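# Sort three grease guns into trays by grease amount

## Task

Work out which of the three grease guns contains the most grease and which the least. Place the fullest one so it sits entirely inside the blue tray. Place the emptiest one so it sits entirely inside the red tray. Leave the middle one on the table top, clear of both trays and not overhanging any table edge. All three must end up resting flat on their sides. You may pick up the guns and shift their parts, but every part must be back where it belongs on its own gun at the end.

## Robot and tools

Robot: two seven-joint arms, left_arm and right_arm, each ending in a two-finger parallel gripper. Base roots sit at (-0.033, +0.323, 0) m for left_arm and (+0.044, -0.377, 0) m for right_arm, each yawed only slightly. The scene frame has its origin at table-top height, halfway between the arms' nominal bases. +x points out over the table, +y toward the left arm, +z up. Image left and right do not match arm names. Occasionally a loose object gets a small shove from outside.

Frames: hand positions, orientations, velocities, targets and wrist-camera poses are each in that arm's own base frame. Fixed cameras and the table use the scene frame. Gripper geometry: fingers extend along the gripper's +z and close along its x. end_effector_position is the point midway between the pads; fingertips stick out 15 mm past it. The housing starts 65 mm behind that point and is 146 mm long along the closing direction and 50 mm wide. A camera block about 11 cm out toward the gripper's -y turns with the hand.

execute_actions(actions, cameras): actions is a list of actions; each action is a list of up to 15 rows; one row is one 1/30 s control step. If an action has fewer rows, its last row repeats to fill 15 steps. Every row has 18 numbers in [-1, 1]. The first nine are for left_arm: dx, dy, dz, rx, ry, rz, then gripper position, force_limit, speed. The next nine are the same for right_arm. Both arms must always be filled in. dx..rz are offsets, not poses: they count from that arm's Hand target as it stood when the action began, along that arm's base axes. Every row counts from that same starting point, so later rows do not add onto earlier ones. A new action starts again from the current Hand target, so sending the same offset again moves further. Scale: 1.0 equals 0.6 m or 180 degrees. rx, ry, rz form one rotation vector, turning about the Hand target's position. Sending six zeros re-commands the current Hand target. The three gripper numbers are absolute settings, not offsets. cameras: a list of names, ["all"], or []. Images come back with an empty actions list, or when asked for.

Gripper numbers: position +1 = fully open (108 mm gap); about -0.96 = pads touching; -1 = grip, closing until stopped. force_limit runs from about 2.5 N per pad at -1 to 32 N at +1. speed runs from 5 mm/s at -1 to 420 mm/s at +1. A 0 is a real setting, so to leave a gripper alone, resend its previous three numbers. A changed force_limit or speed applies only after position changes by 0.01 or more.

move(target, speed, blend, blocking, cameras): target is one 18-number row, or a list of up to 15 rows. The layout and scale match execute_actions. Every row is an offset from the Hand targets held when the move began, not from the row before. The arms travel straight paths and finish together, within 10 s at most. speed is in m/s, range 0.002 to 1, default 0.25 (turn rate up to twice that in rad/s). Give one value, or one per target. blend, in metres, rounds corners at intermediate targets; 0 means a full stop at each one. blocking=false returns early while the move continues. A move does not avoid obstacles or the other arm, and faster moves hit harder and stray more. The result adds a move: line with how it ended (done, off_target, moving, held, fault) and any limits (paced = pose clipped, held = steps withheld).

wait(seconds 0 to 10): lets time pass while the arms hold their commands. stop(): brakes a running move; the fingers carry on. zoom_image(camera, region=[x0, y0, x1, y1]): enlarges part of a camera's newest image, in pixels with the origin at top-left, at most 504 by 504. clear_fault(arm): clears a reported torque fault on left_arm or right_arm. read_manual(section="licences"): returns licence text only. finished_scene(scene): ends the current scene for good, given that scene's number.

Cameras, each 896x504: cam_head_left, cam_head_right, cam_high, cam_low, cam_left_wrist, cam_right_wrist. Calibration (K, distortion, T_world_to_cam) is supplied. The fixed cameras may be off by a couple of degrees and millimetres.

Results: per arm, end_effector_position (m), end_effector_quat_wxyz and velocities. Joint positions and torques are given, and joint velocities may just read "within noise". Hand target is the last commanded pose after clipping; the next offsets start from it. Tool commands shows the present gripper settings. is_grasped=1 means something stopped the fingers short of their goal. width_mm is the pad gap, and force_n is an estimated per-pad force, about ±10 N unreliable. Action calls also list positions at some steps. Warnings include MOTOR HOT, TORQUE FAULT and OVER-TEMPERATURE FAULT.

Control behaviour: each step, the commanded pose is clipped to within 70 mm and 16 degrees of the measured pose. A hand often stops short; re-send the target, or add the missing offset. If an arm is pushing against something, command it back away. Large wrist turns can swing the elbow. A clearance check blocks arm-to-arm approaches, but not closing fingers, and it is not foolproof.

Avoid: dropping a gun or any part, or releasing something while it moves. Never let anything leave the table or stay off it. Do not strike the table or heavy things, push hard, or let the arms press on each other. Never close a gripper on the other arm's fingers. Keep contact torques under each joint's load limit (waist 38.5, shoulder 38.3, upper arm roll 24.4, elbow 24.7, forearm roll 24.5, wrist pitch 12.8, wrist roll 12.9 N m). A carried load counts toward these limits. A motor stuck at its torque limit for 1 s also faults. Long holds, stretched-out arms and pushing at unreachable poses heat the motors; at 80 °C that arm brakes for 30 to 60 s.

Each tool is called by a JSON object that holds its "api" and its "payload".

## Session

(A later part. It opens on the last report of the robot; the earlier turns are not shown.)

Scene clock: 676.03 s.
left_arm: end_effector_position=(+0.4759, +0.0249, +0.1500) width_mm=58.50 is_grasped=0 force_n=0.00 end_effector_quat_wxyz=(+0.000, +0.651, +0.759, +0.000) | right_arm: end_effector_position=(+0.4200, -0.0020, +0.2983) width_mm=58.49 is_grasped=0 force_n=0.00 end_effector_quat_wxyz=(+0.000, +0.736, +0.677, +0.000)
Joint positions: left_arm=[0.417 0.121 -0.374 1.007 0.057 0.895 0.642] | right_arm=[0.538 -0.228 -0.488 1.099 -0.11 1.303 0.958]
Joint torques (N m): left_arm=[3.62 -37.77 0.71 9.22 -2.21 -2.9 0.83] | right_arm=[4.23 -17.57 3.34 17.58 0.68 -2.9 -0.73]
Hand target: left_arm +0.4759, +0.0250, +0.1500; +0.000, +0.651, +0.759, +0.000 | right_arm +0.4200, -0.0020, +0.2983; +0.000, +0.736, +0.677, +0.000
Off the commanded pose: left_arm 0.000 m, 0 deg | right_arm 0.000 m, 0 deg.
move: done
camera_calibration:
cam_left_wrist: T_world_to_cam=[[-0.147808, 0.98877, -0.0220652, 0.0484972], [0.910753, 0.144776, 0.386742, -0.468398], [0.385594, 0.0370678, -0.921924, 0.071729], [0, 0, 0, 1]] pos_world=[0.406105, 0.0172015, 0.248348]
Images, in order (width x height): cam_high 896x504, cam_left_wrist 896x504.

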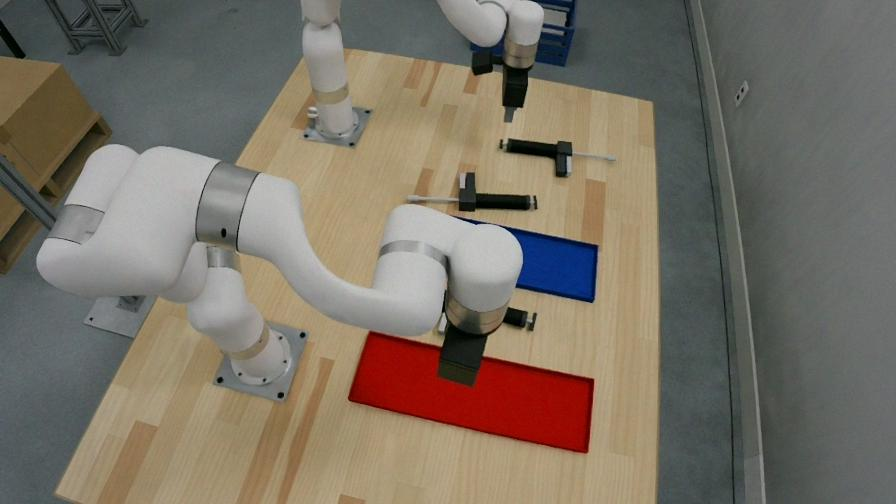

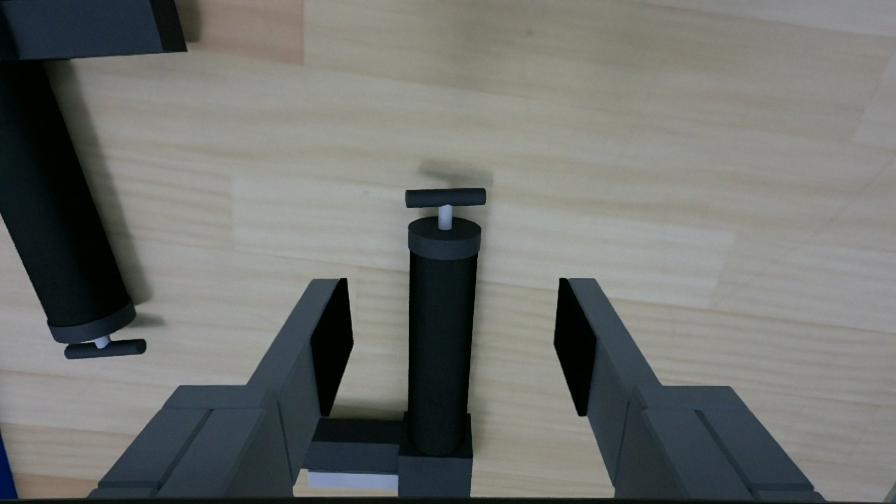

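{"api": "move", "payload": {"target": [[-0.0073,-0.0077,-0.1417,0,0,-0.0167,0.1,0,-0.7,0,0,0,0,0,0,0.1,0,-0.7],[-0.0073,-0.0077,-0.2083,0,0,-0.0167,0.1,0,-0.7,0,0,0,0,0,0,0.1,0,-0.7],[-0.0073,-0.0077,-0.2083,0,0,-0.0167,-1,0,-0.85,0,0,0,0,0,0,0.1,0,-0.7]], "speed": [0.15,0.05,0.05], "cameras": ["cam_left_wrist"]}}

{"api": "move", "payload": {"target": [-0.0995,-0.0101,0,0,0,0,-1,0,-0.85,0,0,0,0,0,0,0.1,0,-0.7], "speed": 0.04, "cameras": ["cam_left_wrist", "cam_high"]}}

{"api": "zoom_image", "payload": {"camera": "cam_high", "region": [440, 80, 660, 200]}}

Scene clock: 703.80 s.
left_arm: end_effector_position=(+0.4716, +0.0204, +0.0250) width_mm=39.09 is_grasped=1 force_n=18.29 end_effector_quat_wxyz=(+0.000, +0.671, +0.742, +0.000) | right_arm: end_effector_position=(+0.4200, -0.0020, +0.2983) width_mm=58.49 is_grasped=0 force_n=0.00 end_effector_quat_wxyz=(+0.000, +0.736, +0.677, +0.000)
Joint positions: left_arm=[0.374 0.372 -0.323 0.909 0.218 0.566 0.571] | right_arm=[0.538 -0.228 -0.488 1.099 -0.11 1.303 0.958]
Joint torques (N m): left_arm=[-5.34 -18.85 -1.11 13.11 2.16 -2.82 -1.1] | right_arm=[3.78 -18 3.1 17.48 1.69 -2.87 -0.73]
Hand target: left_arm +0.4716, +0.0204, +0.0250; +0.000, +0.671, +0.742, +0.000 | right_arm +0.4200, -0.0020, +0.2983; +0.000, +0.736, +0.677, +0.000
Off the commanded pose: left_arm 0.000 m, 0 deg | right_arm 0.000 m, 0 deg.
move: done
camera_calibration:
cam_left_wrist: T_world_to_cam=[[-0.0959607, 0.99514, -0.0220873, 0.025023], [0.917042, 0.0970151, 0.38681, -0.417425], [0.387073, 0.0168635, -0.921895, -0.041945], [0, 0, 0, 1]] pos_world=[0.401433, 0.0163024, 0.123348]
Images, in order (width x height): cam_left_wrist 896x504.

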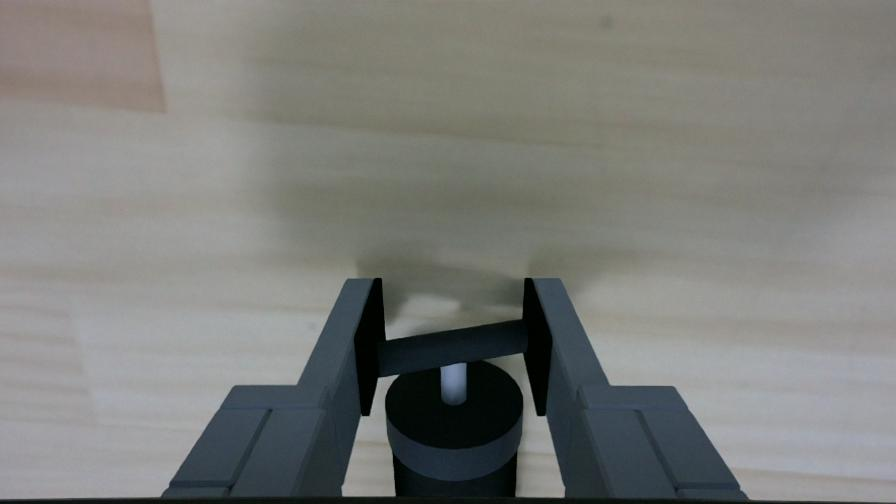

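Scene clock: 705.63 s.
left_arm: end_effector_position=(+0.4119, +0.0143, +0.0250) width_mm=39.09 is_grasped=1 force_n=18.30 end_effector_quat_wxyz=(+0.000, +0.671, +0.742, +0.000) | right_arm: end_effector_position=(+0.4200, -0.0020, +0.2983) width_mm=58.49 is_grasped=0 force_n=0.00 end_effector_quat_wxyz=(+0.000, +0.736, +0.677, +0.000)
Joint positions: left_arm=[0.407 0.222 -0.355 0.681 0.168 0.479 0.596] | right_arm=[0.538 -0.228 -0.488 1.099 -0.11 1.303 0.958]
Joint torques (N m): left_arm=[4.84 -36.1 -3.63 6.38 -2.34 -2.71 0.89] | right_arm=[3.78 -17.83 2.93 17.65 1.93 -2.93 -0.62]
Hand target: left_arm +0.4119, +0.0143, +0.0250; +0.000, +0.671, +0.742, +0.000 | right_arm +0.4200, -0.0020, +0.2983; +0.000, +0.736, +0.677, +0.000
Off the commanded pose: left_arm 0.000 m, 0 deg | right_arm 0.000 m, 0 deg.
move: done
camera_calibration:
cam_left_wrist: T_world_to_cam=[[-0.0959607, 0.99514, -0.0220873, 0.0253645], [0.917042, 0.0970151, 0.38681, -0.362085], [0.387073, 0.0168635, -0.921895, -0.0187339], [0, 0, 0, 1]] pos_world=[0.341733, 0.0102024, 0.123348]
Images, in order (width x height): cam_high 896x504, cam_left_wrist 896x504.

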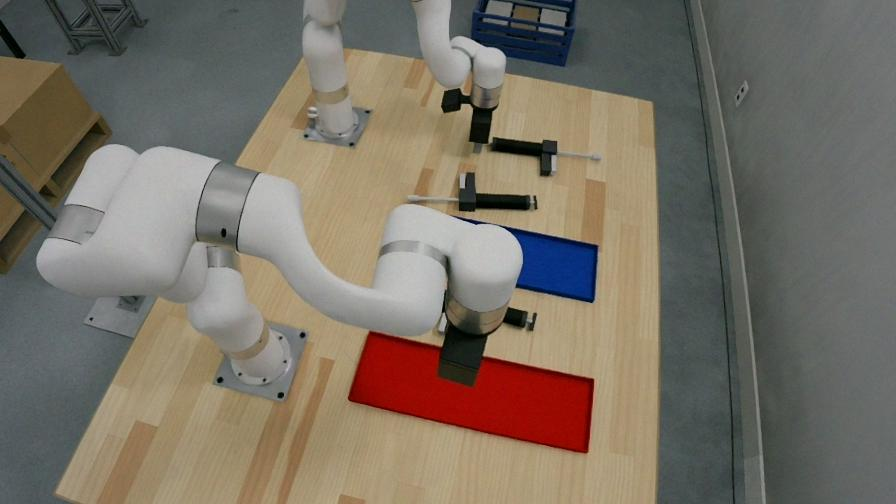

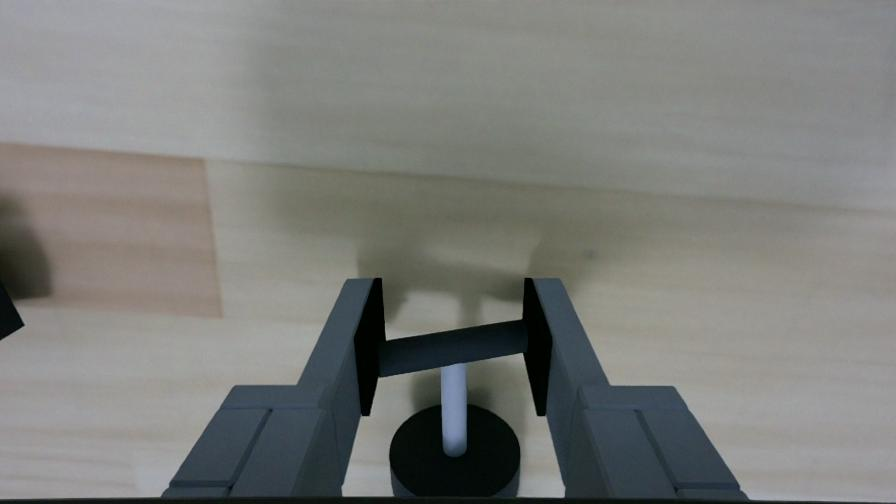

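Scaled by 2.291 from the camera's 896x504 image, which has a finer 1280x720 frame.

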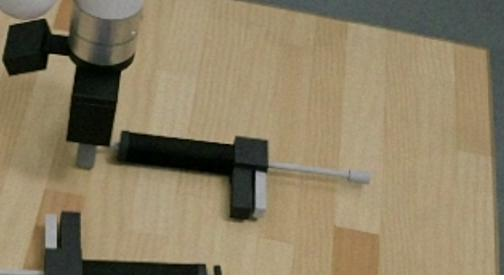

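{"api": "move", "payload": {"target": [[0.0358,0.0036,0,0,0,0,-1,0,-0.85,0,0,0,0,0,0,0.1,0,-0.7],[0.0358,0.0036,0,0,0,0,0.1,0,-0.7,0,0,0,0,0,0,0.1,0,-0.7],[0.0358,0.0036,0.16,0,0,0,0.1,0,-0.7,0,0,0,0,0,0,0.1,0,-0.7]], "speed": [0.04,0.04,0.12], "blend": [0,0,0], "cameras": ["cam_left_wrist"]}}

Scene clock: 753.17 s.
left_arm: end_effector_position=(+0.4333, +0.0164, +0.1210) width_mm=58.50 is_grasped=0 force_n=0.00 end_effector_quat_wxyz=(+0.000, +0.671, +0.742, +0.000) | right_arm: end_effector_position=(+0.4200, -0.0020, +0.2983) width_mm=58.49 is_grasped=0 force_n=0.00 end_effector_quat_wxyz=(+0.000, +0.736, +0.677, +0.000)
Joint positions: left_arm=[0.429 0.035 -0.392 0.812 0.02 0.78 0.708] | right_arm=[0.538 -0.228 -0.488 1.099 -0.11 1.303 0.958]
Joint torques (N m): left_arm=[5.47 -33.66 -1.39 14.82 -2.3 0.4 0.94] | right_arm=[3.79 -18.13 2.75 17.68 2.64 -2.91 -0.53]
Hand target: left_arm +0.4333, +0.0165, +0.1210; +0.000, +0.671, +0.742, +0.000 | right_arm +0.4200, -0.0020, +0.2983; +0.000, +0.736, +0.677, +0.000
Off the commanded pose: left_arm 0.000 m, 0 deg | right_arm 0.000 m, 0 deg.
move: done
camera_calibration:
cam_left_wrist: T_world_to_cam=[[-0.0959237, 0.995142, -0.022158, 0.0273514], [0.917117, 0.0970116, 0.386632, -0.419045], [0.386903, 0.0167657, -0.921968, 0.0615266], [0, 0, 0, 1]] pos_world=[0.363132, 0.0124021, 0.219348]
Images, in order (width x height): cam_left_wrist 896x504.

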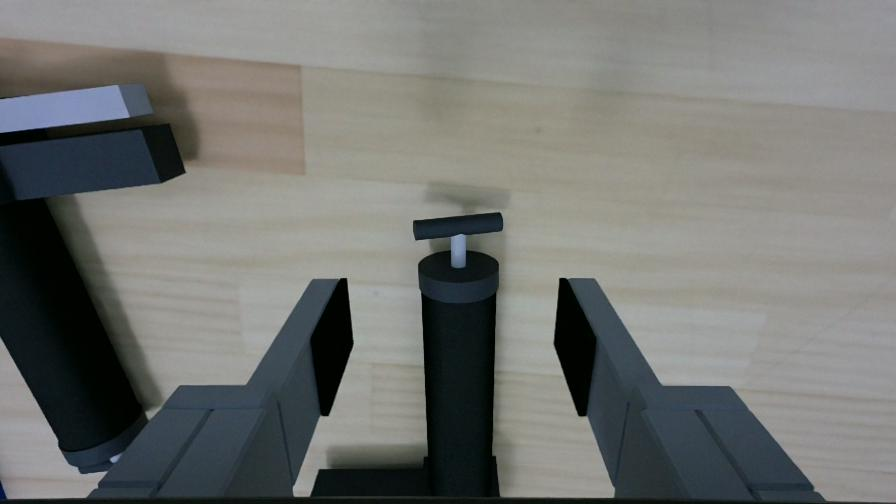

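{"api": "zoom_image", "payload": {"camera": "cam_left_wrist", "region": [340, 200, 580, 504]}}

Scaled by 1.658 from the camera's 896x504 image, which has a finer 1280x720 frame.

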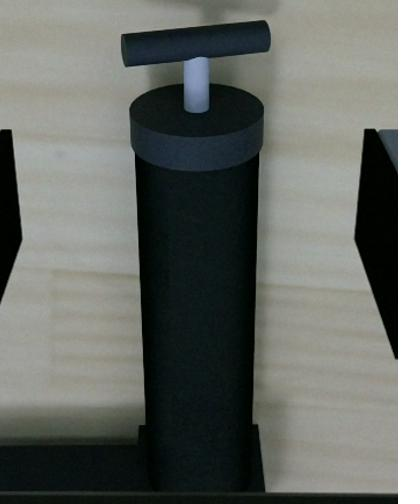

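{"api": "move", "payload": {"target": [[0.1985,0.025,-0.035,0,0,0,0.1,0,-0.7,0,0,0,0,0,0,0.1,0,-0.7]], "speed": [0.15], "cameras": ["cam_left_wrist","cam_low"]}}

{"api": "zoom_image", "payload": {"camera": "cam_low", "region": [330, 200, 470, 320]}}

Scene clock: 815.20 s.
left_arm: end_effector_position=(+0.5524, +0.0315, +0.1001) width_mm=58.50 is_grasped=0 force_n=0.00 end_effector_quat_wxyz=(+0.000, +0.671, +0.742, +0.000) | right_arm: end_effector_position=(+0.4200, -0.0020, +0.2983) width_mm=58.49 is_grasped=0 force_n=0.00 end_effector_quat_wxyz=(+0.000, +0.736, +0.677, +0.000)
Joint positions: left_arm=[0.371 0.444 -0.351 1.283 0.195 0.872 0.611] | right_arm=[0.538 -0.228 -0.488 1.099 -0.11 1.303 0.958]
Joint torques (N m): left_arm=[-5.51 -22.54 -1.3 15.56 2.42 0.32 -1.15] | right_arm=[3.58 -17.58 2.85 17.67 2.53 -2.91 -0.6]
Hand target: left_arm +0.5524, +0.0315, +0.1000; +0.000, +0.671, +0.742, +0.000 | right_arm +0.4200, -0.0020, +0.2983; +0.000, +0.736, +0.677, +0.000
Off the commanded pose: left_arm 0.000 m, 0 deg | right_arm 0.000 m, 0 deg.
move: done
camera_calibration:
cam_left_wrist: T_world_to_cam=[[-0.0958696, 0.99515, -0.0220483, 0.0233445], [0.917052, 0.0969161, 0.386811, -0.521704], [0.387072, 0.016864, -0.921895, -0.00430369], [0, 0, 0, 1]] pos_world=[0.482333, 0.0274027, 0.198348]
Images, in order (width x height): cam_low 896x504, cam_left_wrist 896x504.

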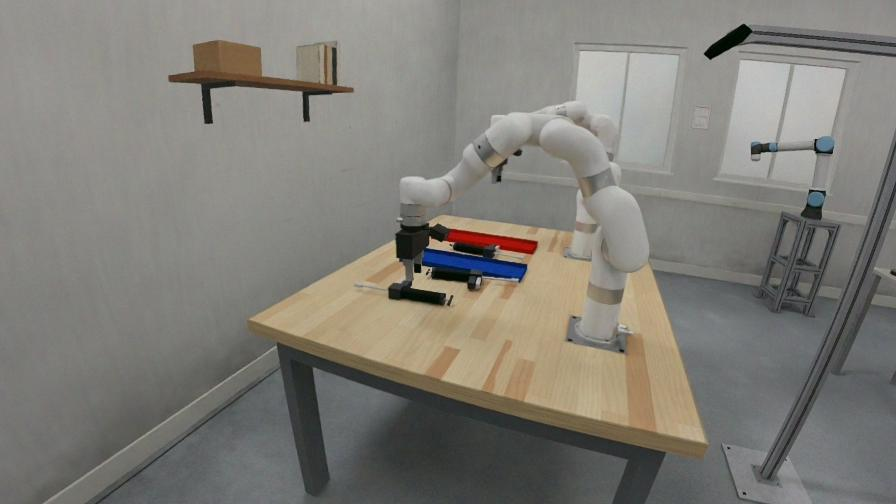

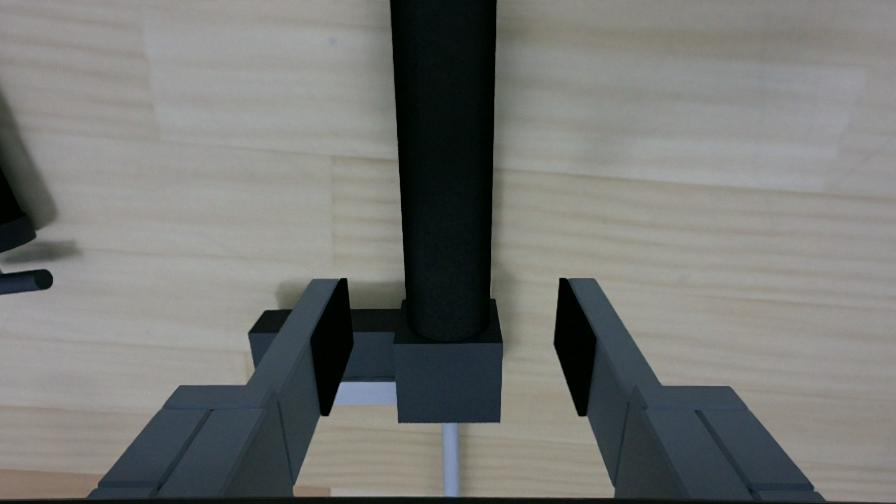

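Scaled by 3.600 from the camera's 896x504 image, which has a finer 1280x720 frame.

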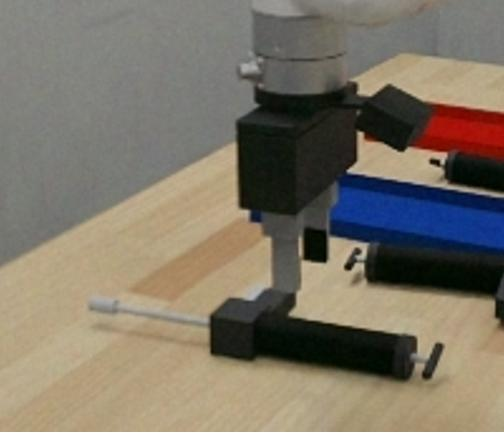

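{"api": "move", "payload": {"target": [[0.017,-0.0017,-0.08,0,0,0,0.1,0,-0.7,0,0,0,0,0,0,0.1,0,-0.7],[0.017,-0.0017,-0.1167,0,0,0,0.1,0,-0.7,0,0,0,0,0,0,0.1,0,-0.7],[0.017,-0.0017,-0.1167,0,0,0,-1,0,-0.8,0,0,0,0,0,0,0.1,0,-0.7]], "speed": [0.1,0.04,0.04], "cameras": ["cam_left_wrist"]}}

{"api": "zoom_image", "payload": {"camera": "cam_left_wrist", "region": [250, 100, 650, 504]}}

Scene clock: 833.00 s.
left_arm: end_effector_position=(+0.5626, +0.0304, +0.0300) width_mm=35.23 is_grasped=1 force_n=25.58 end_effector_quat_wxyz=(+0.000, +0.671, +0.742, +0.000) | right_arm: end_effector_position=(+0.4200, -0.0020, +0.2983) width_mm=58.49 is_grasped=0 force_n=0.00 end_effector_quat_wxyz=(+0.000, +0.736, +0.677, +0.000)
Joint positions: left_arm=[0.335 0.601 -0.311 1.301 0.26 0.741 0.567] | right_arm=[0.538 -0.228 -0.488 1.099 -0.11 1.303 0.958]
Joint torques (N m): left_arm=[-3.4 -25.46 -1.91 14.23 1.35 -2.86 -1.11] | right_arm=[3.11 -17.53 2.49 17.46 2.63 -2.83 -0.68]
Hand target: left_arm +0.5626, +0.0304, +0.0300; +0.000, +0.671, +0.742, +0.000 | right_arm +0.4200, -0.0020, +0.2983; +0.000, +0.736, +0.677, +0.000
Off the commanded pose: left_arm 0.000 m, 0 deg | right_arm 0.000 m, 0 deg.
move: done
camera_calibration:
cam_left_wrist: T_world_to_cam=[[-0.0958753, 0.995149, -0.0220399, 0.0238658], [0.917087, 0.0969195, 0.386727, -0.503789], [0.386987, 0.016865, -0.921931, -0.0726806], [0, 0, 0, 1]] pos_world=[0.492433, 0.0263027, 0.128348]
Images, in order (width x height): cam_left_wrist 896x504.

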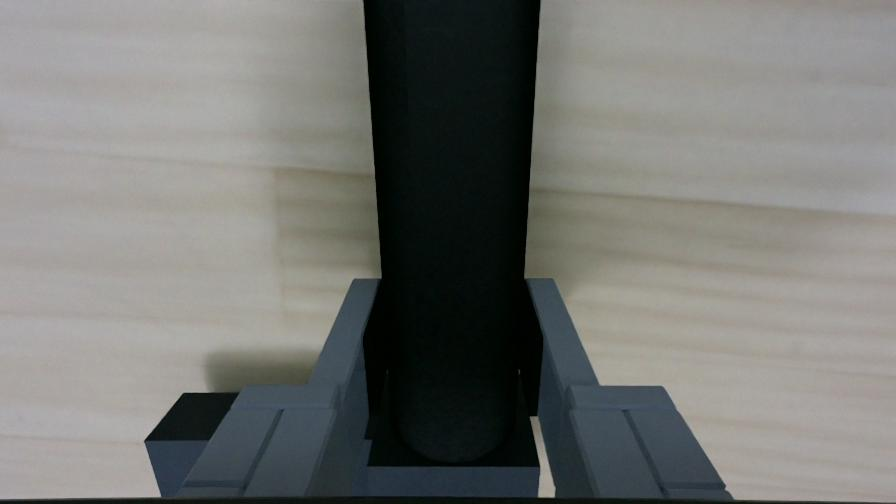

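Scaled by 1.248 from the camera's 896x504 image, which has a finer 1280x720 frame.

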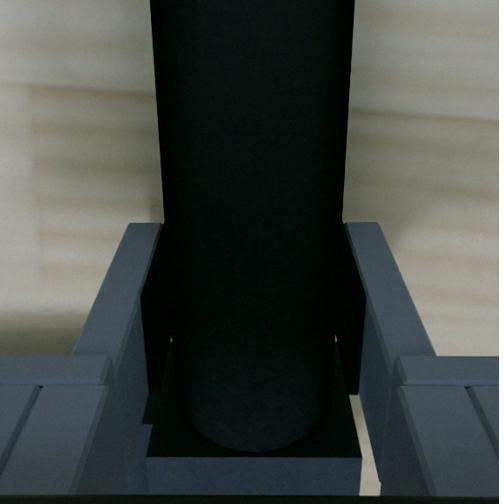

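{"api": "move", "payload": {"target": [[0,0,0.2,0,0,0,-1,0,-0.8,0,0,0,0,0,0,0.1,0,-0.7]], "speed": [0.08], "cameras": ["cam_left_wrist"]}}

{"api": "wait", "payload": {"seconds": 0.5}}

{"api": "move", "payload": {"target": [[0,0,0.06,0,0,0,-1,0,-0.8,0,0,0,0,0,0,0.1,0,-0.7],[0,0,0,0,0,0,-1,0,-0.8,0,0,0,0,0,0,0.1,0,-0.7]], "speed": [0.08, 0.08]}}

{"api": "wait", "payload": {"seconds": 0.5}}

{"api": "move", "payload": {"target": [[0,0,-0.06,0,0,0,-1,0,-0.8,0,0,0,0,0,0,0.1,0,-0.7],[0,0,0,0,0,0,-1,0,-0.8,0,0,0,0,0,0,0.1,0,-0.7]], "speed": [0.08, 0.08]}}

{"api": "wait", "payload": {"seconds": 0.5}}

Scene clock: 846.10 s.
left_arm: end_effector_position=(+0.5626, +0.0304, +0.1500) width_mm=35.23 is_grasped=1 force_n=25.58 end_effector_quat_wxyz=(+0.000, +0.671, +0.742, +0.000) | right_arm: end_effector_position=(+0.4200, -0.0020, +0.2983) width_mm=58.49 is_grasped=0 force_n=0.00 end_effector_quat_wxyz=(+0.000, +0.736, +0.677, +0.000)
Joint positions: left_arm=[0.371 0.405 -0.365 1.381 0.168 1.006 0.627] | right_arm=[0.538 -0.228 -0.488 1.099 -0.11 1.303 0.958]
Joint torques (N m): left_arm=[5.39 -51.69 -6.2 17.97 -2.05 0.05 0.73] | right_arm=[2.5 -17.56 2.33 17.71 2.47 -2.84 -0.47]
Hand target: left_arm +0.5626, +0.0304, +0.1500; +0.000, +0.671, +0.742, +0.000 | right_arm +0.4200, -0.0020, +0.2983; +0.000, +0.736, +0.677, +0.000
Off the commanded pose: left_arm 0.000 m, 0 deg | right_arm 0.000 m, 0 deg.
move: done
camera_calibration:
cam_left_wrist: T_world_to_cam=[[-0.0959664, 0.99514, -0.0220789, 0.0264661], [0.917077, 0.0970186, 0.386725, -0.550203], [0.386988, 0.0168646, -0.921931, 0.0379489], [0, 0, 0, 1]] pos_world=[0.492433, 0.0264024, 0.248348]
Images, in order (width x height): cam_left_wrist 896x504.

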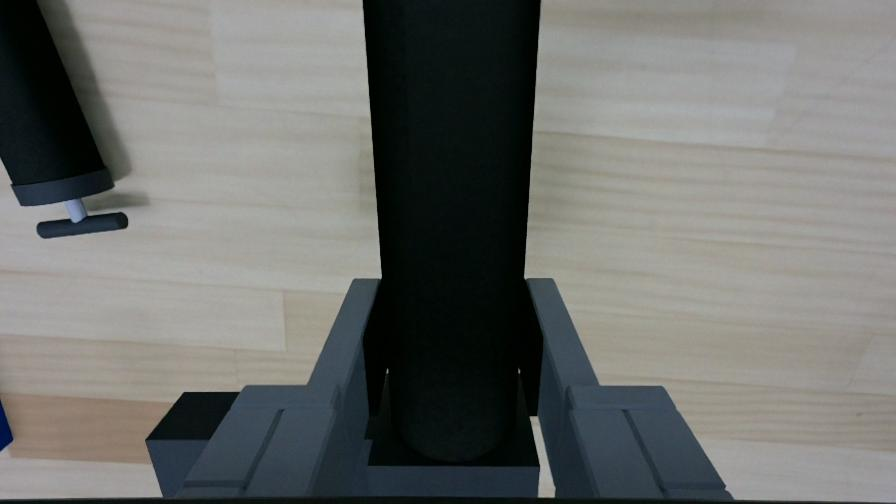

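Scene clock: 846.60 s.
left_arm: end_effector_position=(+0.5626, +0.0304, +0.1500) width_mm=35.23 is_grasped=1 force_n=25.58 end_effector_quat_wxyz=(+0.000, +0.671, +0.742, +0.000) | right_arm: end_effector_position=(+0.4200, -0.0020, +0.2983) width_mm=58.49 is_grasped=0 force_n=0.00 end_effector_quat_wxyz=(+0.000, +0.736, +0.677, +0.000)
Joint positions: left_arm=[0.371 0.405 -0.365 1.381 0.168 1.006 0.627] | right_arm=[0.538 -0.228 -0.488 1.099 -0.11 1.303 0.958]
Joint torques (N m): left_arm=[5.08 -51.71 -6.06 17.81 -1.79 -0.14 0.87] | right_arm=[2.58 -17.56 2.42 17.5 2.57 -2.86 -0.52]
Hand target: left_arm +0.5626, +0.0304, +0.1500; +0.000, +0.671, +0.742, +0.000 | right_arm +0.4200, -0.0020, +0.2983; +0.000, +0.736, +0.677, +0.000
Tool commands: left_gripper/position=-1.0 left_gripper/force_limit=+0.0 left_gripper/speed=-0.8 right_gripper/position=+0.1 right_gripper/force_limit=+0.0 right_gripper/speed=-0.7
Off the commanded pose: left_arm 0.000 m, 0 deg | right_arm 0.000 m, 0 deg.
wait: 0.50 s; at rest by 0.17 s

Scene clock: 848.03 s.
left_arm: end_effector_position=(+0.5627, +0.0304, +0.1501) width_mm=35.23 is_grasped=1 force_n=25.58 end_effector_quat_wxyz=(+0.000, +0.671, +0.742, +0.000) | right_arm: end_effector_position=(+0.4200, -0.0020, +0.2983) width_mm=58.49 is_grasped=0 force_n=0.00 end_effector_quat_wxyz=(+0.000, +0.736, +0.677, +0.000)
Joint positions: left_arm=[0.371 0.405 -0.366 1.381 0.168 1.006 0.627] | right_arm=[0.538 -0.228 -0.488 1.099 -0.11 1.303 0.958]
Joint torques (N m): left_arm=[-4.34 -25.69 -1.57 10.85 2.68 -3.35 -1.2] | right_arm=[2.77 -17.92 2.32 17.72 2.59 -2.86 -0.44]
Hand target: left_arm +0.5626, +0.0304, +0.1500; +0.000, +0.671, +0.742, +0.000 | right_arm +0.4200, -0.0020, +0.2983; +0.000, +0.736, +0.677, +0.000
Off the commanded pose: left_arm 0.000 m, 0 deg | right_arm 0.000 m, 0 deg.
move: done

Scene clock: 848.53 s.
left_arm: end_effector_position=(+0.5626, +0.0304, +0.1500) width_mm=35.23 is_grasped=1 force_n=25.58 end_effector_quat_wxyz=(+0.000, +0.671, +0.742, +0.000) | right_arm: end_effector_position=(+0.4200, -0.0020, +0.2983) width_mm=58.49 is_grasped=0 force_n=0.00 end_effector_quat_wxyz=(+0.000, +0.736, +0.677, +0.000)
Joint positions: left_arm=[0.371 0.406 -0.366 1.381 0.168 1.006 0.627] | right_arm=[0.538 -0.228 -0.488 1.099 -0.11 1.303 0.958]
Joint torques (N m): left_arm=[-3.92 -25.7 -1.64 11.05 2.46 -3.16 -1.17] | right_arm=[2.7 -17.65 2.11 17.44 2.46 -2.94 -0.51]
Hand target: left_arm +0.5626, +0.0304, +0.1500; +0.000, +0.671, +0.742, +0.000 | right_arm +0.4200, -0.0020, +0.2983; +0.000, +0.736, +0.677, +0.000
Tool commands: left_gripper/position=-1.0 left_gripper/force_limit=+0.0 left_gripper/speed=-0.8 right_gripper/position=+0.1 right_gripper/force_limit=+0.0 right_gripper/speed=-0.7
Off the commanded pose: left_arm 0.000 m, 0 deg | right_arm 0.000 m, 0 deg.
wait: 0.50 s; at rest by 0.17 s

Scene clock: 849.97 s.
left_arm: end_effector_position=(+0.5626, +0.0304, +0.1500) width_mm=35.23 is_grasped=1 force_n=25.59 end_effector_quat_wxyz=(+0.000, +0.671, +0.742, +0.000) | right_arm: end_effector_position=(+0.4200, -0.0020, +0.2983) width_mm=58.49 is_grasped=0 force_n=0.00 end_effector_quat_wxyz=(+0.000, +0.736, +0.677, +0.000)
Joint positions: left_arm=[0.371 0.406 -0.366 1.381 0.168 1.006 0.627] | right_arm=[0.538 -0.228 -0.488 1.099 -0.11 1.303 0.958]
Joint torques (N m): left_arm=[3.81 -51.52 -5.78 17.65 -2.3 -0.04 0.94] | right_arm=[2.7 -17.67 2.27 17.52 2.55 -2.85 -0.46]
Hand target: left_arm +0.5626, +0.0304, +0.1500; +0.000, +0.671, +0.742, +0.000 | right_arm +0.4200, -0.0020, +0.2983; +0.000, +0.736, +0.677, +0.000
Off the commanded pose: left_arm 0.000 m, 0 deg | right_arm 0.000 m, 0 deg.
move: done

Scene clock: 850.47 s.
left_arm: end_effector_position=(+0.5626, +0.0304, +0.1500) width_mm=35.23 is_grasped=1 force_n=25.59 end_effector_quat_wxyz=(+0.000, +0.671, +0.742, +0.000) | right_arm: end_effector_position=(+0.4200, -0.0020, +0.2983) width_mm=58.49 is_grasped=0 force_n=0.00 end_effector_quat_wxyz=(+0.000, +0.736, +0.677, +0.000)
Joint positions: left_arm=[0.371 0.405 -0.366 1.381 0.168 1.006 0.627] | right_arm=[0.538 -0.228 -0.488 1.099 -0.11 1.303 0.958]
Joint torques (N m): left_arm=[4.36 -51.64 -6.08 18.15 -2.11 -0.17 0.86] | right_arm=[2.71 -17.52 2.39 17.74 2.52 -2.9 -0.52]
Hand target: left_arm +0.5626, +0.0304, +0.1500; +0.000, +0.671, +0.742, +0.000 | right_arm +0.4200, -0.0020, +0.2983; +0.000, +0.736, +0.677, +0.000
Tool commands: left_gripper/position=-1.0 left_gripper/force_limit=+0.0 left_gripper/speed=-0.8 right_gripper/position=+0.1 right_gripper/force_limit=+0.0 right_gripper/speed=-0.7
Off the commanded pose: left_arm 0.000 m, 0 deg | right_arm 0.000 m, 0 deg.
wait: 0.50 s; at rest by 0.17 s

{"api": "move", "payload": {"target": [[0,0,0,0,0,0,-1,0,-0.8,0.0283,0.3458,-0.2972,0,0,0.0183,0.1,0,-0.7]], "speed": [0.2], "cameras": ["cam_right_wrist"]}}

Scene clock: 875.10 s.
left_arm: end_effector_position=(+0.5626, +0.0304, +0.1500) width_mm=35.23 is_grasped=1 force_n=25.59 end_effector_quat_wxyz=(+0.000, +0.671, +0.742, +0.000) | right_arm: end_effector_position=(+0.4370, +0.2055, +0.1200) width_mm=58.49 is_grasped=0 force_n=0.00 end_effector_quat_wxyz=(+0.000, +0.716, +0.698, +0.000)
Joint positions: left_arm=[0.371 0.405 -0.366 1.381 0.168 1.006 0.627] | right_arm=[0.726 0.188 -0.295 0.998 0.076 0.82 1.195]
Joint torques (N m): left_arm=[3.9 -51.3 -6.15 17.53 -0.88 -2.44 0.95] | right_arm=[3.21 -10.6 1.09 17.69 3.32 -3.37 1.68]
Hand target: left_arm +0.5626, +0.0304, +0.1500; +0.000, +0.671, +0.742, +0.000 | right_arm +0.4369, +0.2055, +0.1200; +0.000, +0.716, +0.698, +0.000
Off the commanded pose: left_arm 0.000 m, 0 deg | right_arm 0.000 m, 0 deg.
move: done
camera_calibration:
cam_right_wrist: T_world_to_cam=[[0.0172719, 0.999827, 0.00695725, -0.221558], [0.929957, -0.0186201, 0.367197, -0.418836], [0.367263, 0.000127727, -0.930117, 0.0679008], [0, 0, 0, 1]] pos_world=[0.368389, 0.213712, 0.218493]
Images, in order (width x height): cam_right_wrist 896x504.

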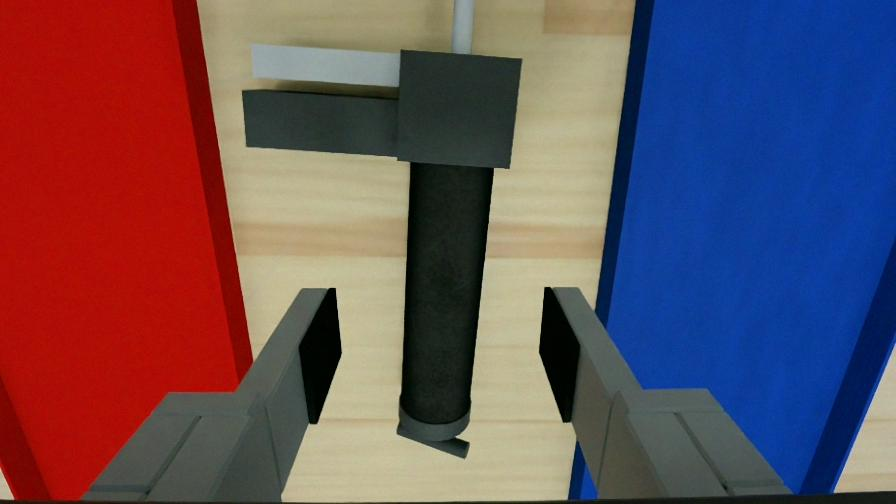

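{"api": "move", "payload": {"target": [[0,0,0,0,0,0,-1,0,-0.8,0.0003,0.0055,-0.1,0,0,-0.0183,0.1,0,-0.7],[0,0,0,0,0,0,-1,0,-0.8,0.0003,0.0055,-0.1567,0,0,-0.0183,0.1,0,-0.7],[0,0,0,0,0,0,-1,0,-0.8,0.0003,0.0055,-0.1567,0,0,-0.0183,-1,0,-0.8],[0,0,0,0,0,0,-1,0,-0.8,0.0003,0.0055,0.05,0,0,-0.0183,-1,0,-0.8]], "speed": [0.1,0.05,0.05,0.08], "cameras": ["cam_right_wrist"]}}

Scene clock: 933.13 s.
left_arm: end_effector_position=(+0.5626, +0.0304, +0.1500) width_mm=35.23 is_grasped=1 force_n=25.59 end_effector_quat_wxyz=(+0.000, +0.671, +0.742, +0.000) | right_arm: end_effector_position=(+0.4371, +0.2088, +0.1499) width_mm=35.59 is_grasped=1 force_n=18.25 end_effector_quat_wxyz=(+0.000, +0.736, +0.677, +0.000)
Joint positions: left_arm=[0.371 0.405 -0.366 1.381 0.168 1.006 0.627] | right_arm=[0.741 0.144 -0.305 1.038 0.056 0.902 1.273]
Joint torques (N m): left_arm=[3.57 -50.81 -5.95 17.12 0.58 -2.9 0.9] | right_arm=[5.51 -29.19 -2.66 20.22 -2.6 -0.38 1.95]
Hand target: left_arm +0.5626, +0.0304, +0.1500; +0.000, +0.671, +0.742, +0.000 | right_arm +0.4371, +0.2088, +0.1500; +0.000, +0.736, +0.677, +0.000
Off the commanded pose: left_arm 0.000 m, 0 deg | right_arm 0.000 m, 0 deg.
move: done
camera_calibration:
cam_right_wrist: T_world_to_cam=[[0.074577, 0.997191, 0.00691948, -0.249611], [0.927381, -0.0719037, 0.367144, -0.417667], [0.36661, -0.0209635, -0.930139, 0.100438], [0, 0, 0, 1]] pos_world=[0.36913, 0.220983, 0.248493]
Images, in order (width x height): cam_right_wrist 896x504.

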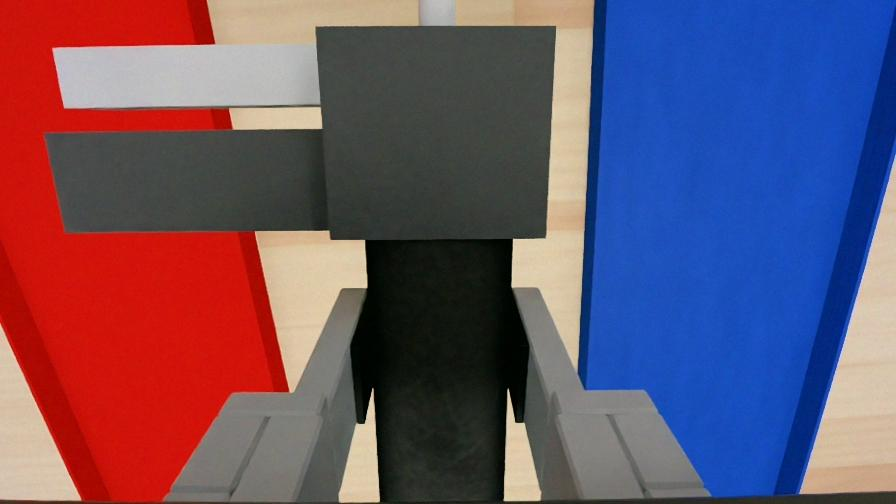

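{"api": "move", "payload": {"target": [[0,0,0,0,0,0,-1,0,-0.8,0.0765,0.302,-0.0833,0,0,0.0267,-1,0,-0.8]], "speed": [0.15], "cameras": ["cam_right_wrist","cam_high"]}}

Scene clock: 956.77 s.
left_arm: end_effector_position=(+0.5626, +0.0304, +0.1500) width_mm=35.23 is_grasped=1 force_n=25.59 end_effector_quat_wxyz=(+0.000, +0.671, +0.742, +0.000) | right_arm: end_effector_position=(+0.4829, +0.3901, +0.1000) width_mm=35.59 is_grasped=1 force_n=18.29 end_effector_quat_wxyz=(+0.000, +0.707, +0.708, +0.000)
Joint positions: left_arm=[0.371 0.405 -0.366 1.381 0.168 1.006 0.627] | right_arm=[0.822 0.644 -0.184 1.626 0.133 0.995 1.385]
Joint torques (N m): left_arm=[3.46 -50.64 -5.69 16.61 0.41 -2.7 0.83] | right_arm=[-2.03 -20.18 -1.12 20.85 3.3 -0.34 1.69]
Hand target: left_arm +0.5626, +0.0304, +0.1500; +0.000, +0.671, +0.742, +0.000 | right_arm +0.4830, +0.3900, +0.1000; +0.000, +0.707, +0.707, +0.000
Off the commanded pose: left_arm 0.000 m, 0 deg | right_arm 0.000 m, 0 deg.
move: done
camera_calibration:
cam_right_wrist: T_world_to_cam=[[-0.00935882, 0.999932, 0.00692109, -0.393944], [0.930155, 0.00616472, 0.367117, -0.460557], [0.367049, 0.00987346, -0.930149, 0.0287996], [0, 0, 0, 1]] pos_world=[0.414132, 0.396473, 0.198593]
Images, in order (width x height): cam_high 896x504, cam_right_wrist 896x504.

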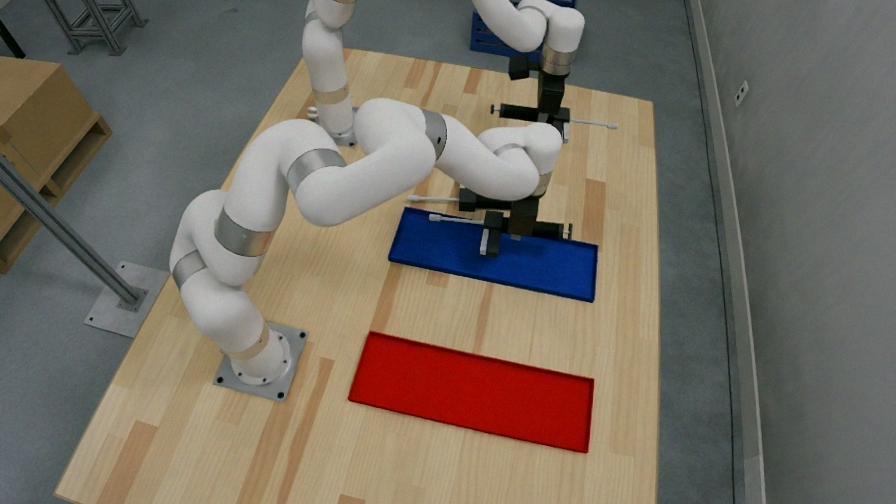

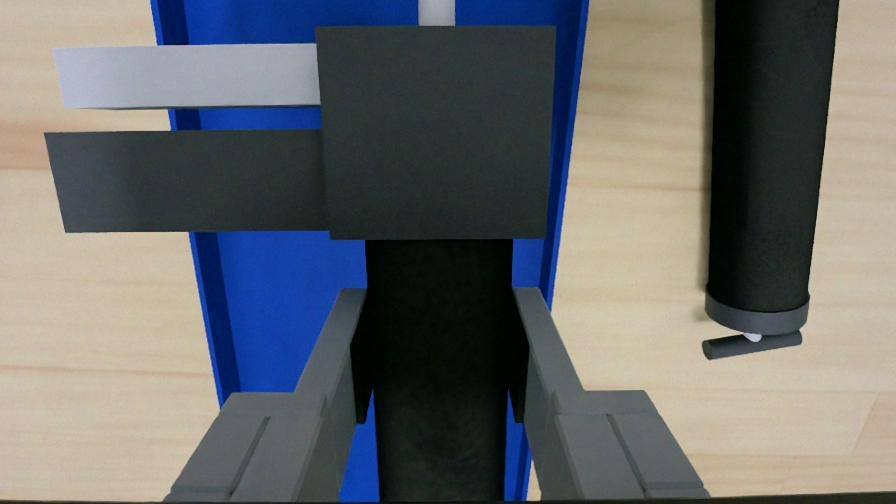

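{"api": "move", "payload": {"target": [[0,0,0,0,0,0,-1,0,-0.8,0,0,-0.1,0,0,0,-1,0,-0.8],[0,0,0,0,0,0,-1,0,-0.8,0,0,-0.1167,0,0,0,-1,0,-0.8]], "speed": [0.1,0.03], "blend": [0.005,0], "cameras": ["cam_right_wrist","cam_low"]}}

{"api": "zoom_image", "payload": {"camera": "cam_low", "region": [370, 210, 540, 310]}}

Scene clock: 968.17 s.
left_arm: end_effector_position=(+0.5626, +0.0304, +0.1500) width_mm=35.23 is_grasped=1 force_n=25.58 end_effector_quat_wxyz=(+0.000, +0.671, +0.742, +0.000) | right_arm: end_effector_position=(+0.4830, +0.3900, +0.0301) width_mm=35.59 is_grasped=1 force_n=17.92 end_effector_quat_wxyz=(+0.000, +0.707, +0.707, +0.000)
Joint positions: left_arm=[0.371 0.405 -0.366 1.381 0.168 1.006 0.627] | right_arm=[0.814 0.752 -0.169 1.593 0.155 0.854 1.372]
Joint torques (N m): left_arm=[3.7 -50.36 -5.89 16.22 0.84 -2.8 0.8] | right_arm=[-3.95 -14.73 0.91 9.58 3.55 -3.82 -1.43]
Hand target: left_arm +0.5626, +0.0304, +0.1500; +0.000, +0.671, +0.742, +0.000 | right_arm +0.4830, +0.3900, +0.0300; +0.000, +0.707, +0.707, +0.000
Off the commanded pose: left_arm 0.000 m, 0 deg | right_arm 0.000 m, 0 deg.
move: done
camera_calibration:
cam_right_wrist: T_world_to_cam=[[-0.00930389, 0.999932, 0.00704888, -0.393499], [0.930074, 0.0060645, 0.367323, -0.434943], [0.367256, 0.00997351, -0.930067, -0.0363904], [0, 0, 0, 1]] pos_world=[0.414233, 0.396473, 0.128693]
Images, in order (width x height): cam_low 896x504, cam_right_wrist 896x504.

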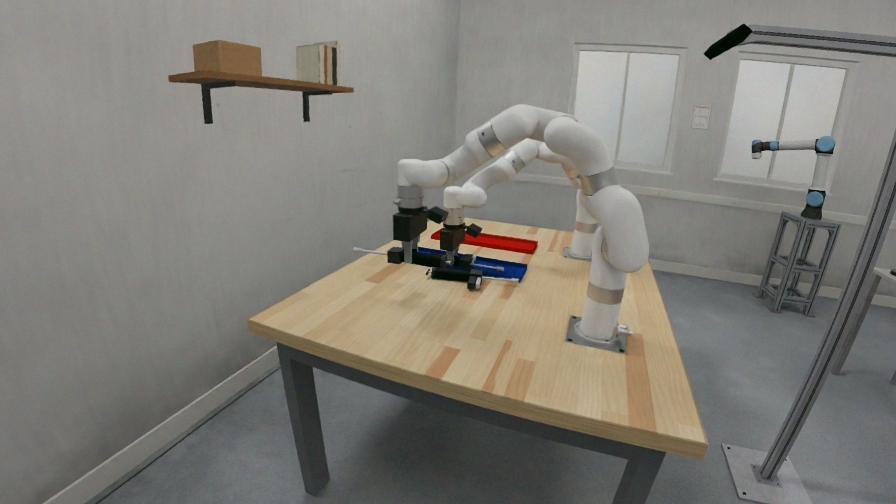

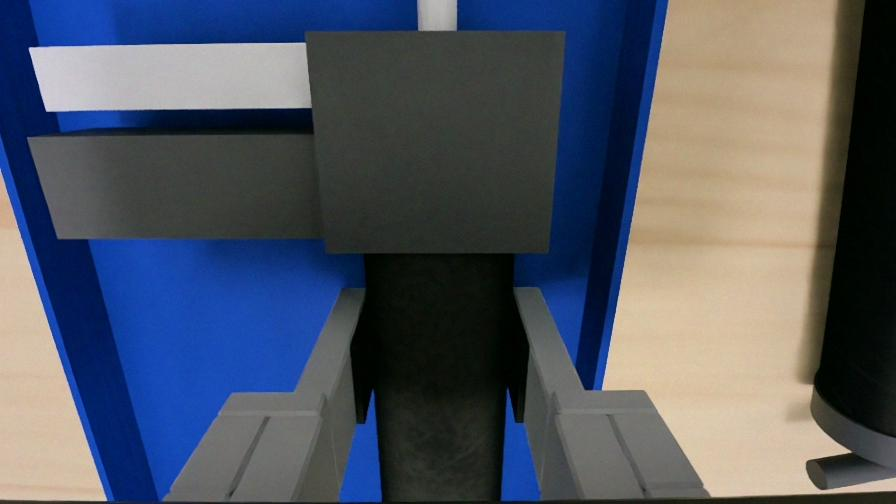

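Scaled by 2.965 from the camera's 896x504 image, which has a finer 1280x720 frame.

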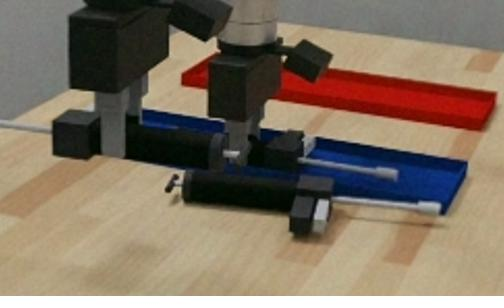

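{"api": "move", "payload": {"target": [[0,0,0,0,0,0,-1,0,-0.8,0,0,-0.0033,0,0,0,-1,0,-0.8],[0,0,0,0,0,0,-1,0,-0.8,0,0,-0.0033,0,0,0,-0.15,0,-0.85],[0,0,0,0,0,0,-1,0,-0.8,0,0,0.15,0,0,0,-0.15,0,-0.85]], "speed": [0.03,0.03,0.1], "cameras": ["cam_right_wrist","cam_low"]}}

Scene clock: 977.37 s.
left_arm: end_effector_position=(+0.5626, +0.0304, +0.1500) width_mm=35.23 is_grasped=1 force_n=25.58 end_effector_quat_wxyz=(+0.000, +0.671, +0.742, +0.000) | right_arm: end_effector_position=(+0.4830, +0.3900, +0.1199) width_mm=44.74 is_grasped=0 force_n=0.00 end_effector_quat_wxyz=(+0.000, +0.707, +0.707, +0.000)
Joint positions: left_arm=[0.371 0.405 -0.366 1.381 0.168 1.006 0.627] | right_arm=[0.823 0.619 -0.188 1.646 0.127 1.039 1.389]
Joint torques (N m): left_arm=[3.59 -50.4 -5.63 15.64 0.68 -2.77 0.79] | right_arm=[5.41 -37.37 -4.14 18.91 -2.75 -0.2 1.72]
Hand target: left_arm +0.5626, +0.0304, +0.1500; +0.000, +0.671, +0.742, +0.000 | right_arm +0.4830, +0.3900, +0.1200; +0.000, +0.707, +0.707, +0.000
Off the commanded pose: left_arm 0.000 m, 0 deg | right_arm 0.000 m, 0 deg.
move: done
camera_calibration:
cam_right_wrist: T_world_to_cam=[[-0.00922922, 0.999934, 0.00686455, -0.394123], [0.930156, 0.00606494, 0.367115, -0.467917], [0.367049, 0.00977329, -0.93015, 0.0473121], [0, 0, 0, 1]] pos_world=[0.414233, 0.396473, 0.218492]
Images, in order (width x height): cam_low 896x504, cam_right_wrist 896x504.

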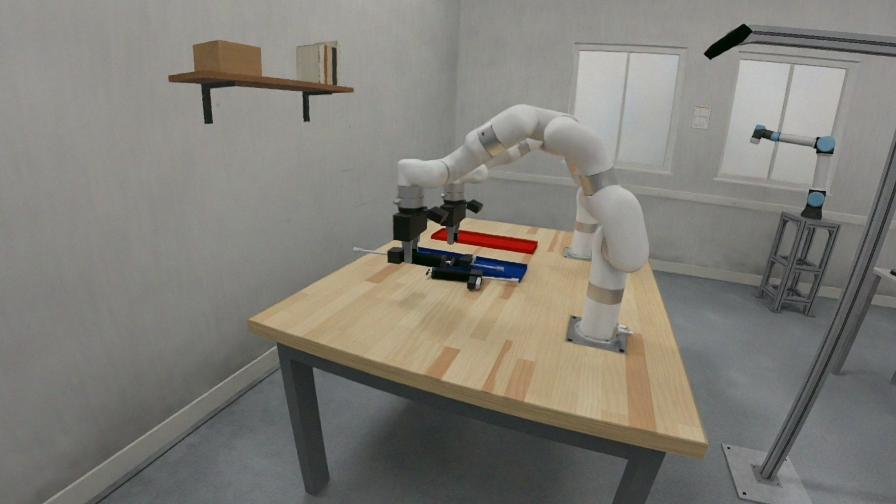

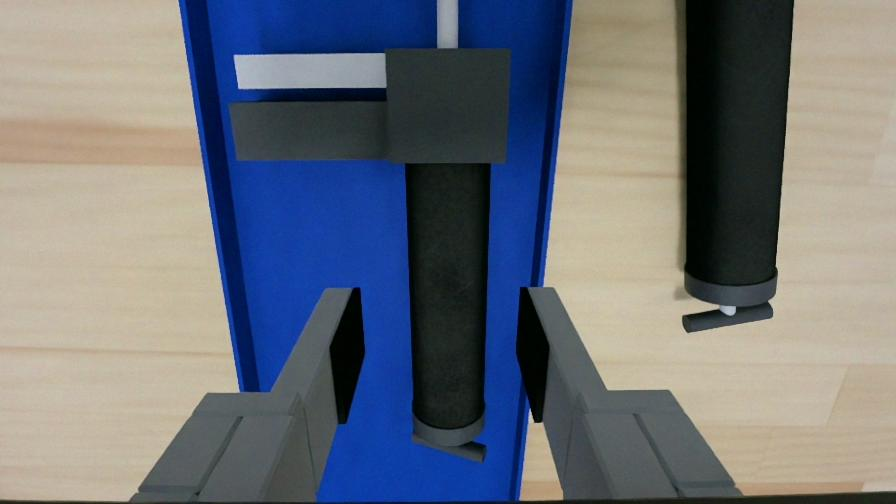

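{"api": "move", "payload": {"target": [[0,0,0.0833,0,0,0,-1,0,-0.8,0,0,0.1667,0,0,0,-0.15,0,-0.85],[0,0,0.0833,0,0,0,-1,0,-0.8,-0.105,-0.7333,0.3,0,0,0,-0.15,0,-0.85],[-0.2057,-0.7788,0.0833,0,0,-0.0278,-1,0,-0.8,-0.105,-0.7333,0.3,0,0,0,-0.15,0,-0.85]], "speed": [0.2,0.25,0.2], "blend": [0.03,0.03,0], "cameras": ["cam_left_wrist","cam_high","cam_head_left"]}}

Scene clock: 1009.97 s.
left_arm: end_effector_position=(+0.4393, -0.4367, +0.2000) width_mm=35.23 is_grasped=1 force_n=25.58 end_effector_quat_wxyz=(+0.000, +0.702, +0.712, +0.000) | right_arm: end_effector_position=(+0.4200, -0.0500, +0.3000) width_mm=44.74 is_grasped=0 force_n=0.00 end_effector_quat_wxyz=(+0.000, +0.707, +0.707, +0.000)
Joint positions: left_arm=[-0.36 0.612 -0.599 1.772 0.347 1.265 -0.206] | right_arm=[0.496 -0.226 -0.553 1.114 -0.122 1.31 0.771]
Joint torques (N m): left_arm=[-3.97 -29.3 -8.63 17.45 1 0.16 -1.08] | right_arm=[-1.54 -3.78 0.24 19.37 -1.42 -0.3 0.01]
Hand target: left_arm +0.4392, -0.4368, +0.2000; +0.000, +0.702, +0.712, +0.000 | right_arm +0.4200, -0.0500, +0.3000; +0.000, +0.707, +0.707, +0.000
Off the commanded pose: left_arm 0.000 m, 0 deg | right_arm 0.000 m, 0 deg.
move: done
camera_calibration:
cam_left_wrist: T_world_to_cam=[[-0.00897932, 0.999719, -0.0219341, 0.444378], [0.921978, 0.0167693, 0.386879, -0.448361], [0.387138, -0.0167488, -0.92187, 0.12479], [0, 0, 0, 1]] pos_world=[0.369058, -0.434644, 0.298248]
Images, in order (width x height): cam_head_left 896x504, cam_high 896x504, cam_left_wrist 896x504.

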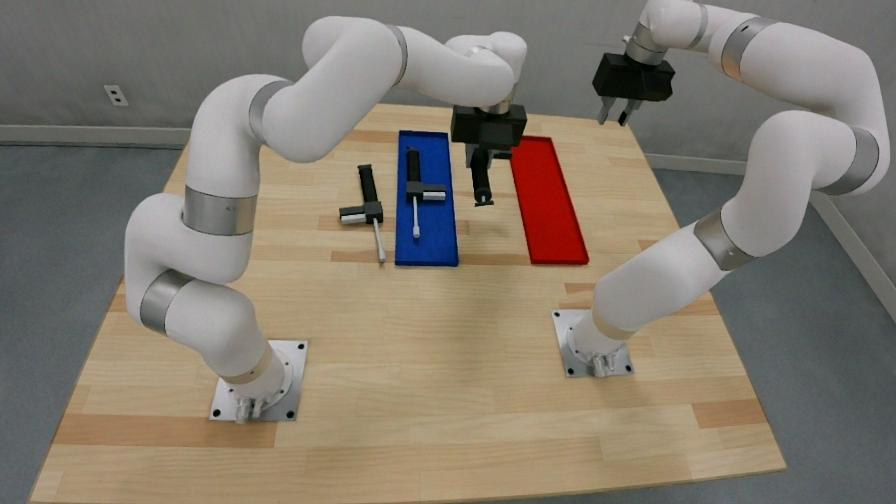

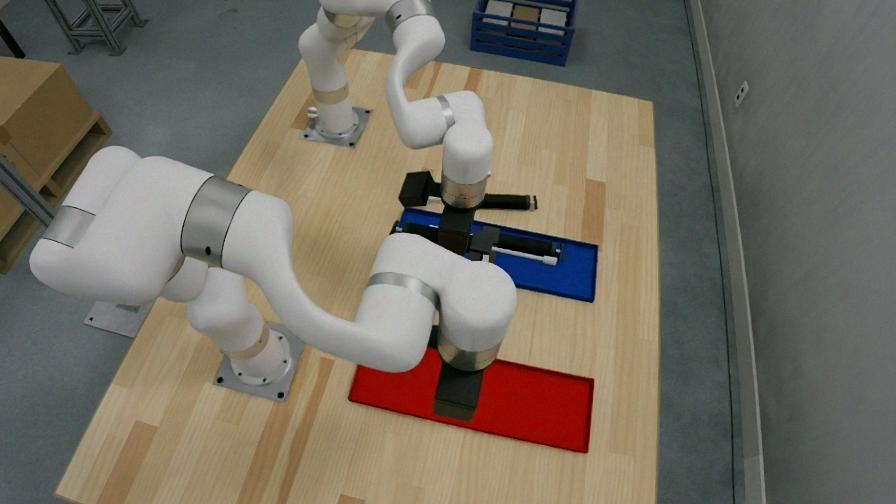

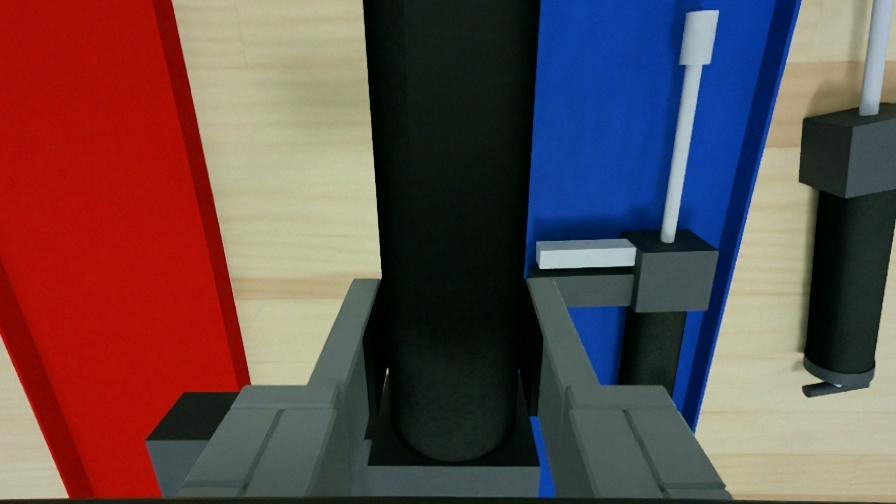

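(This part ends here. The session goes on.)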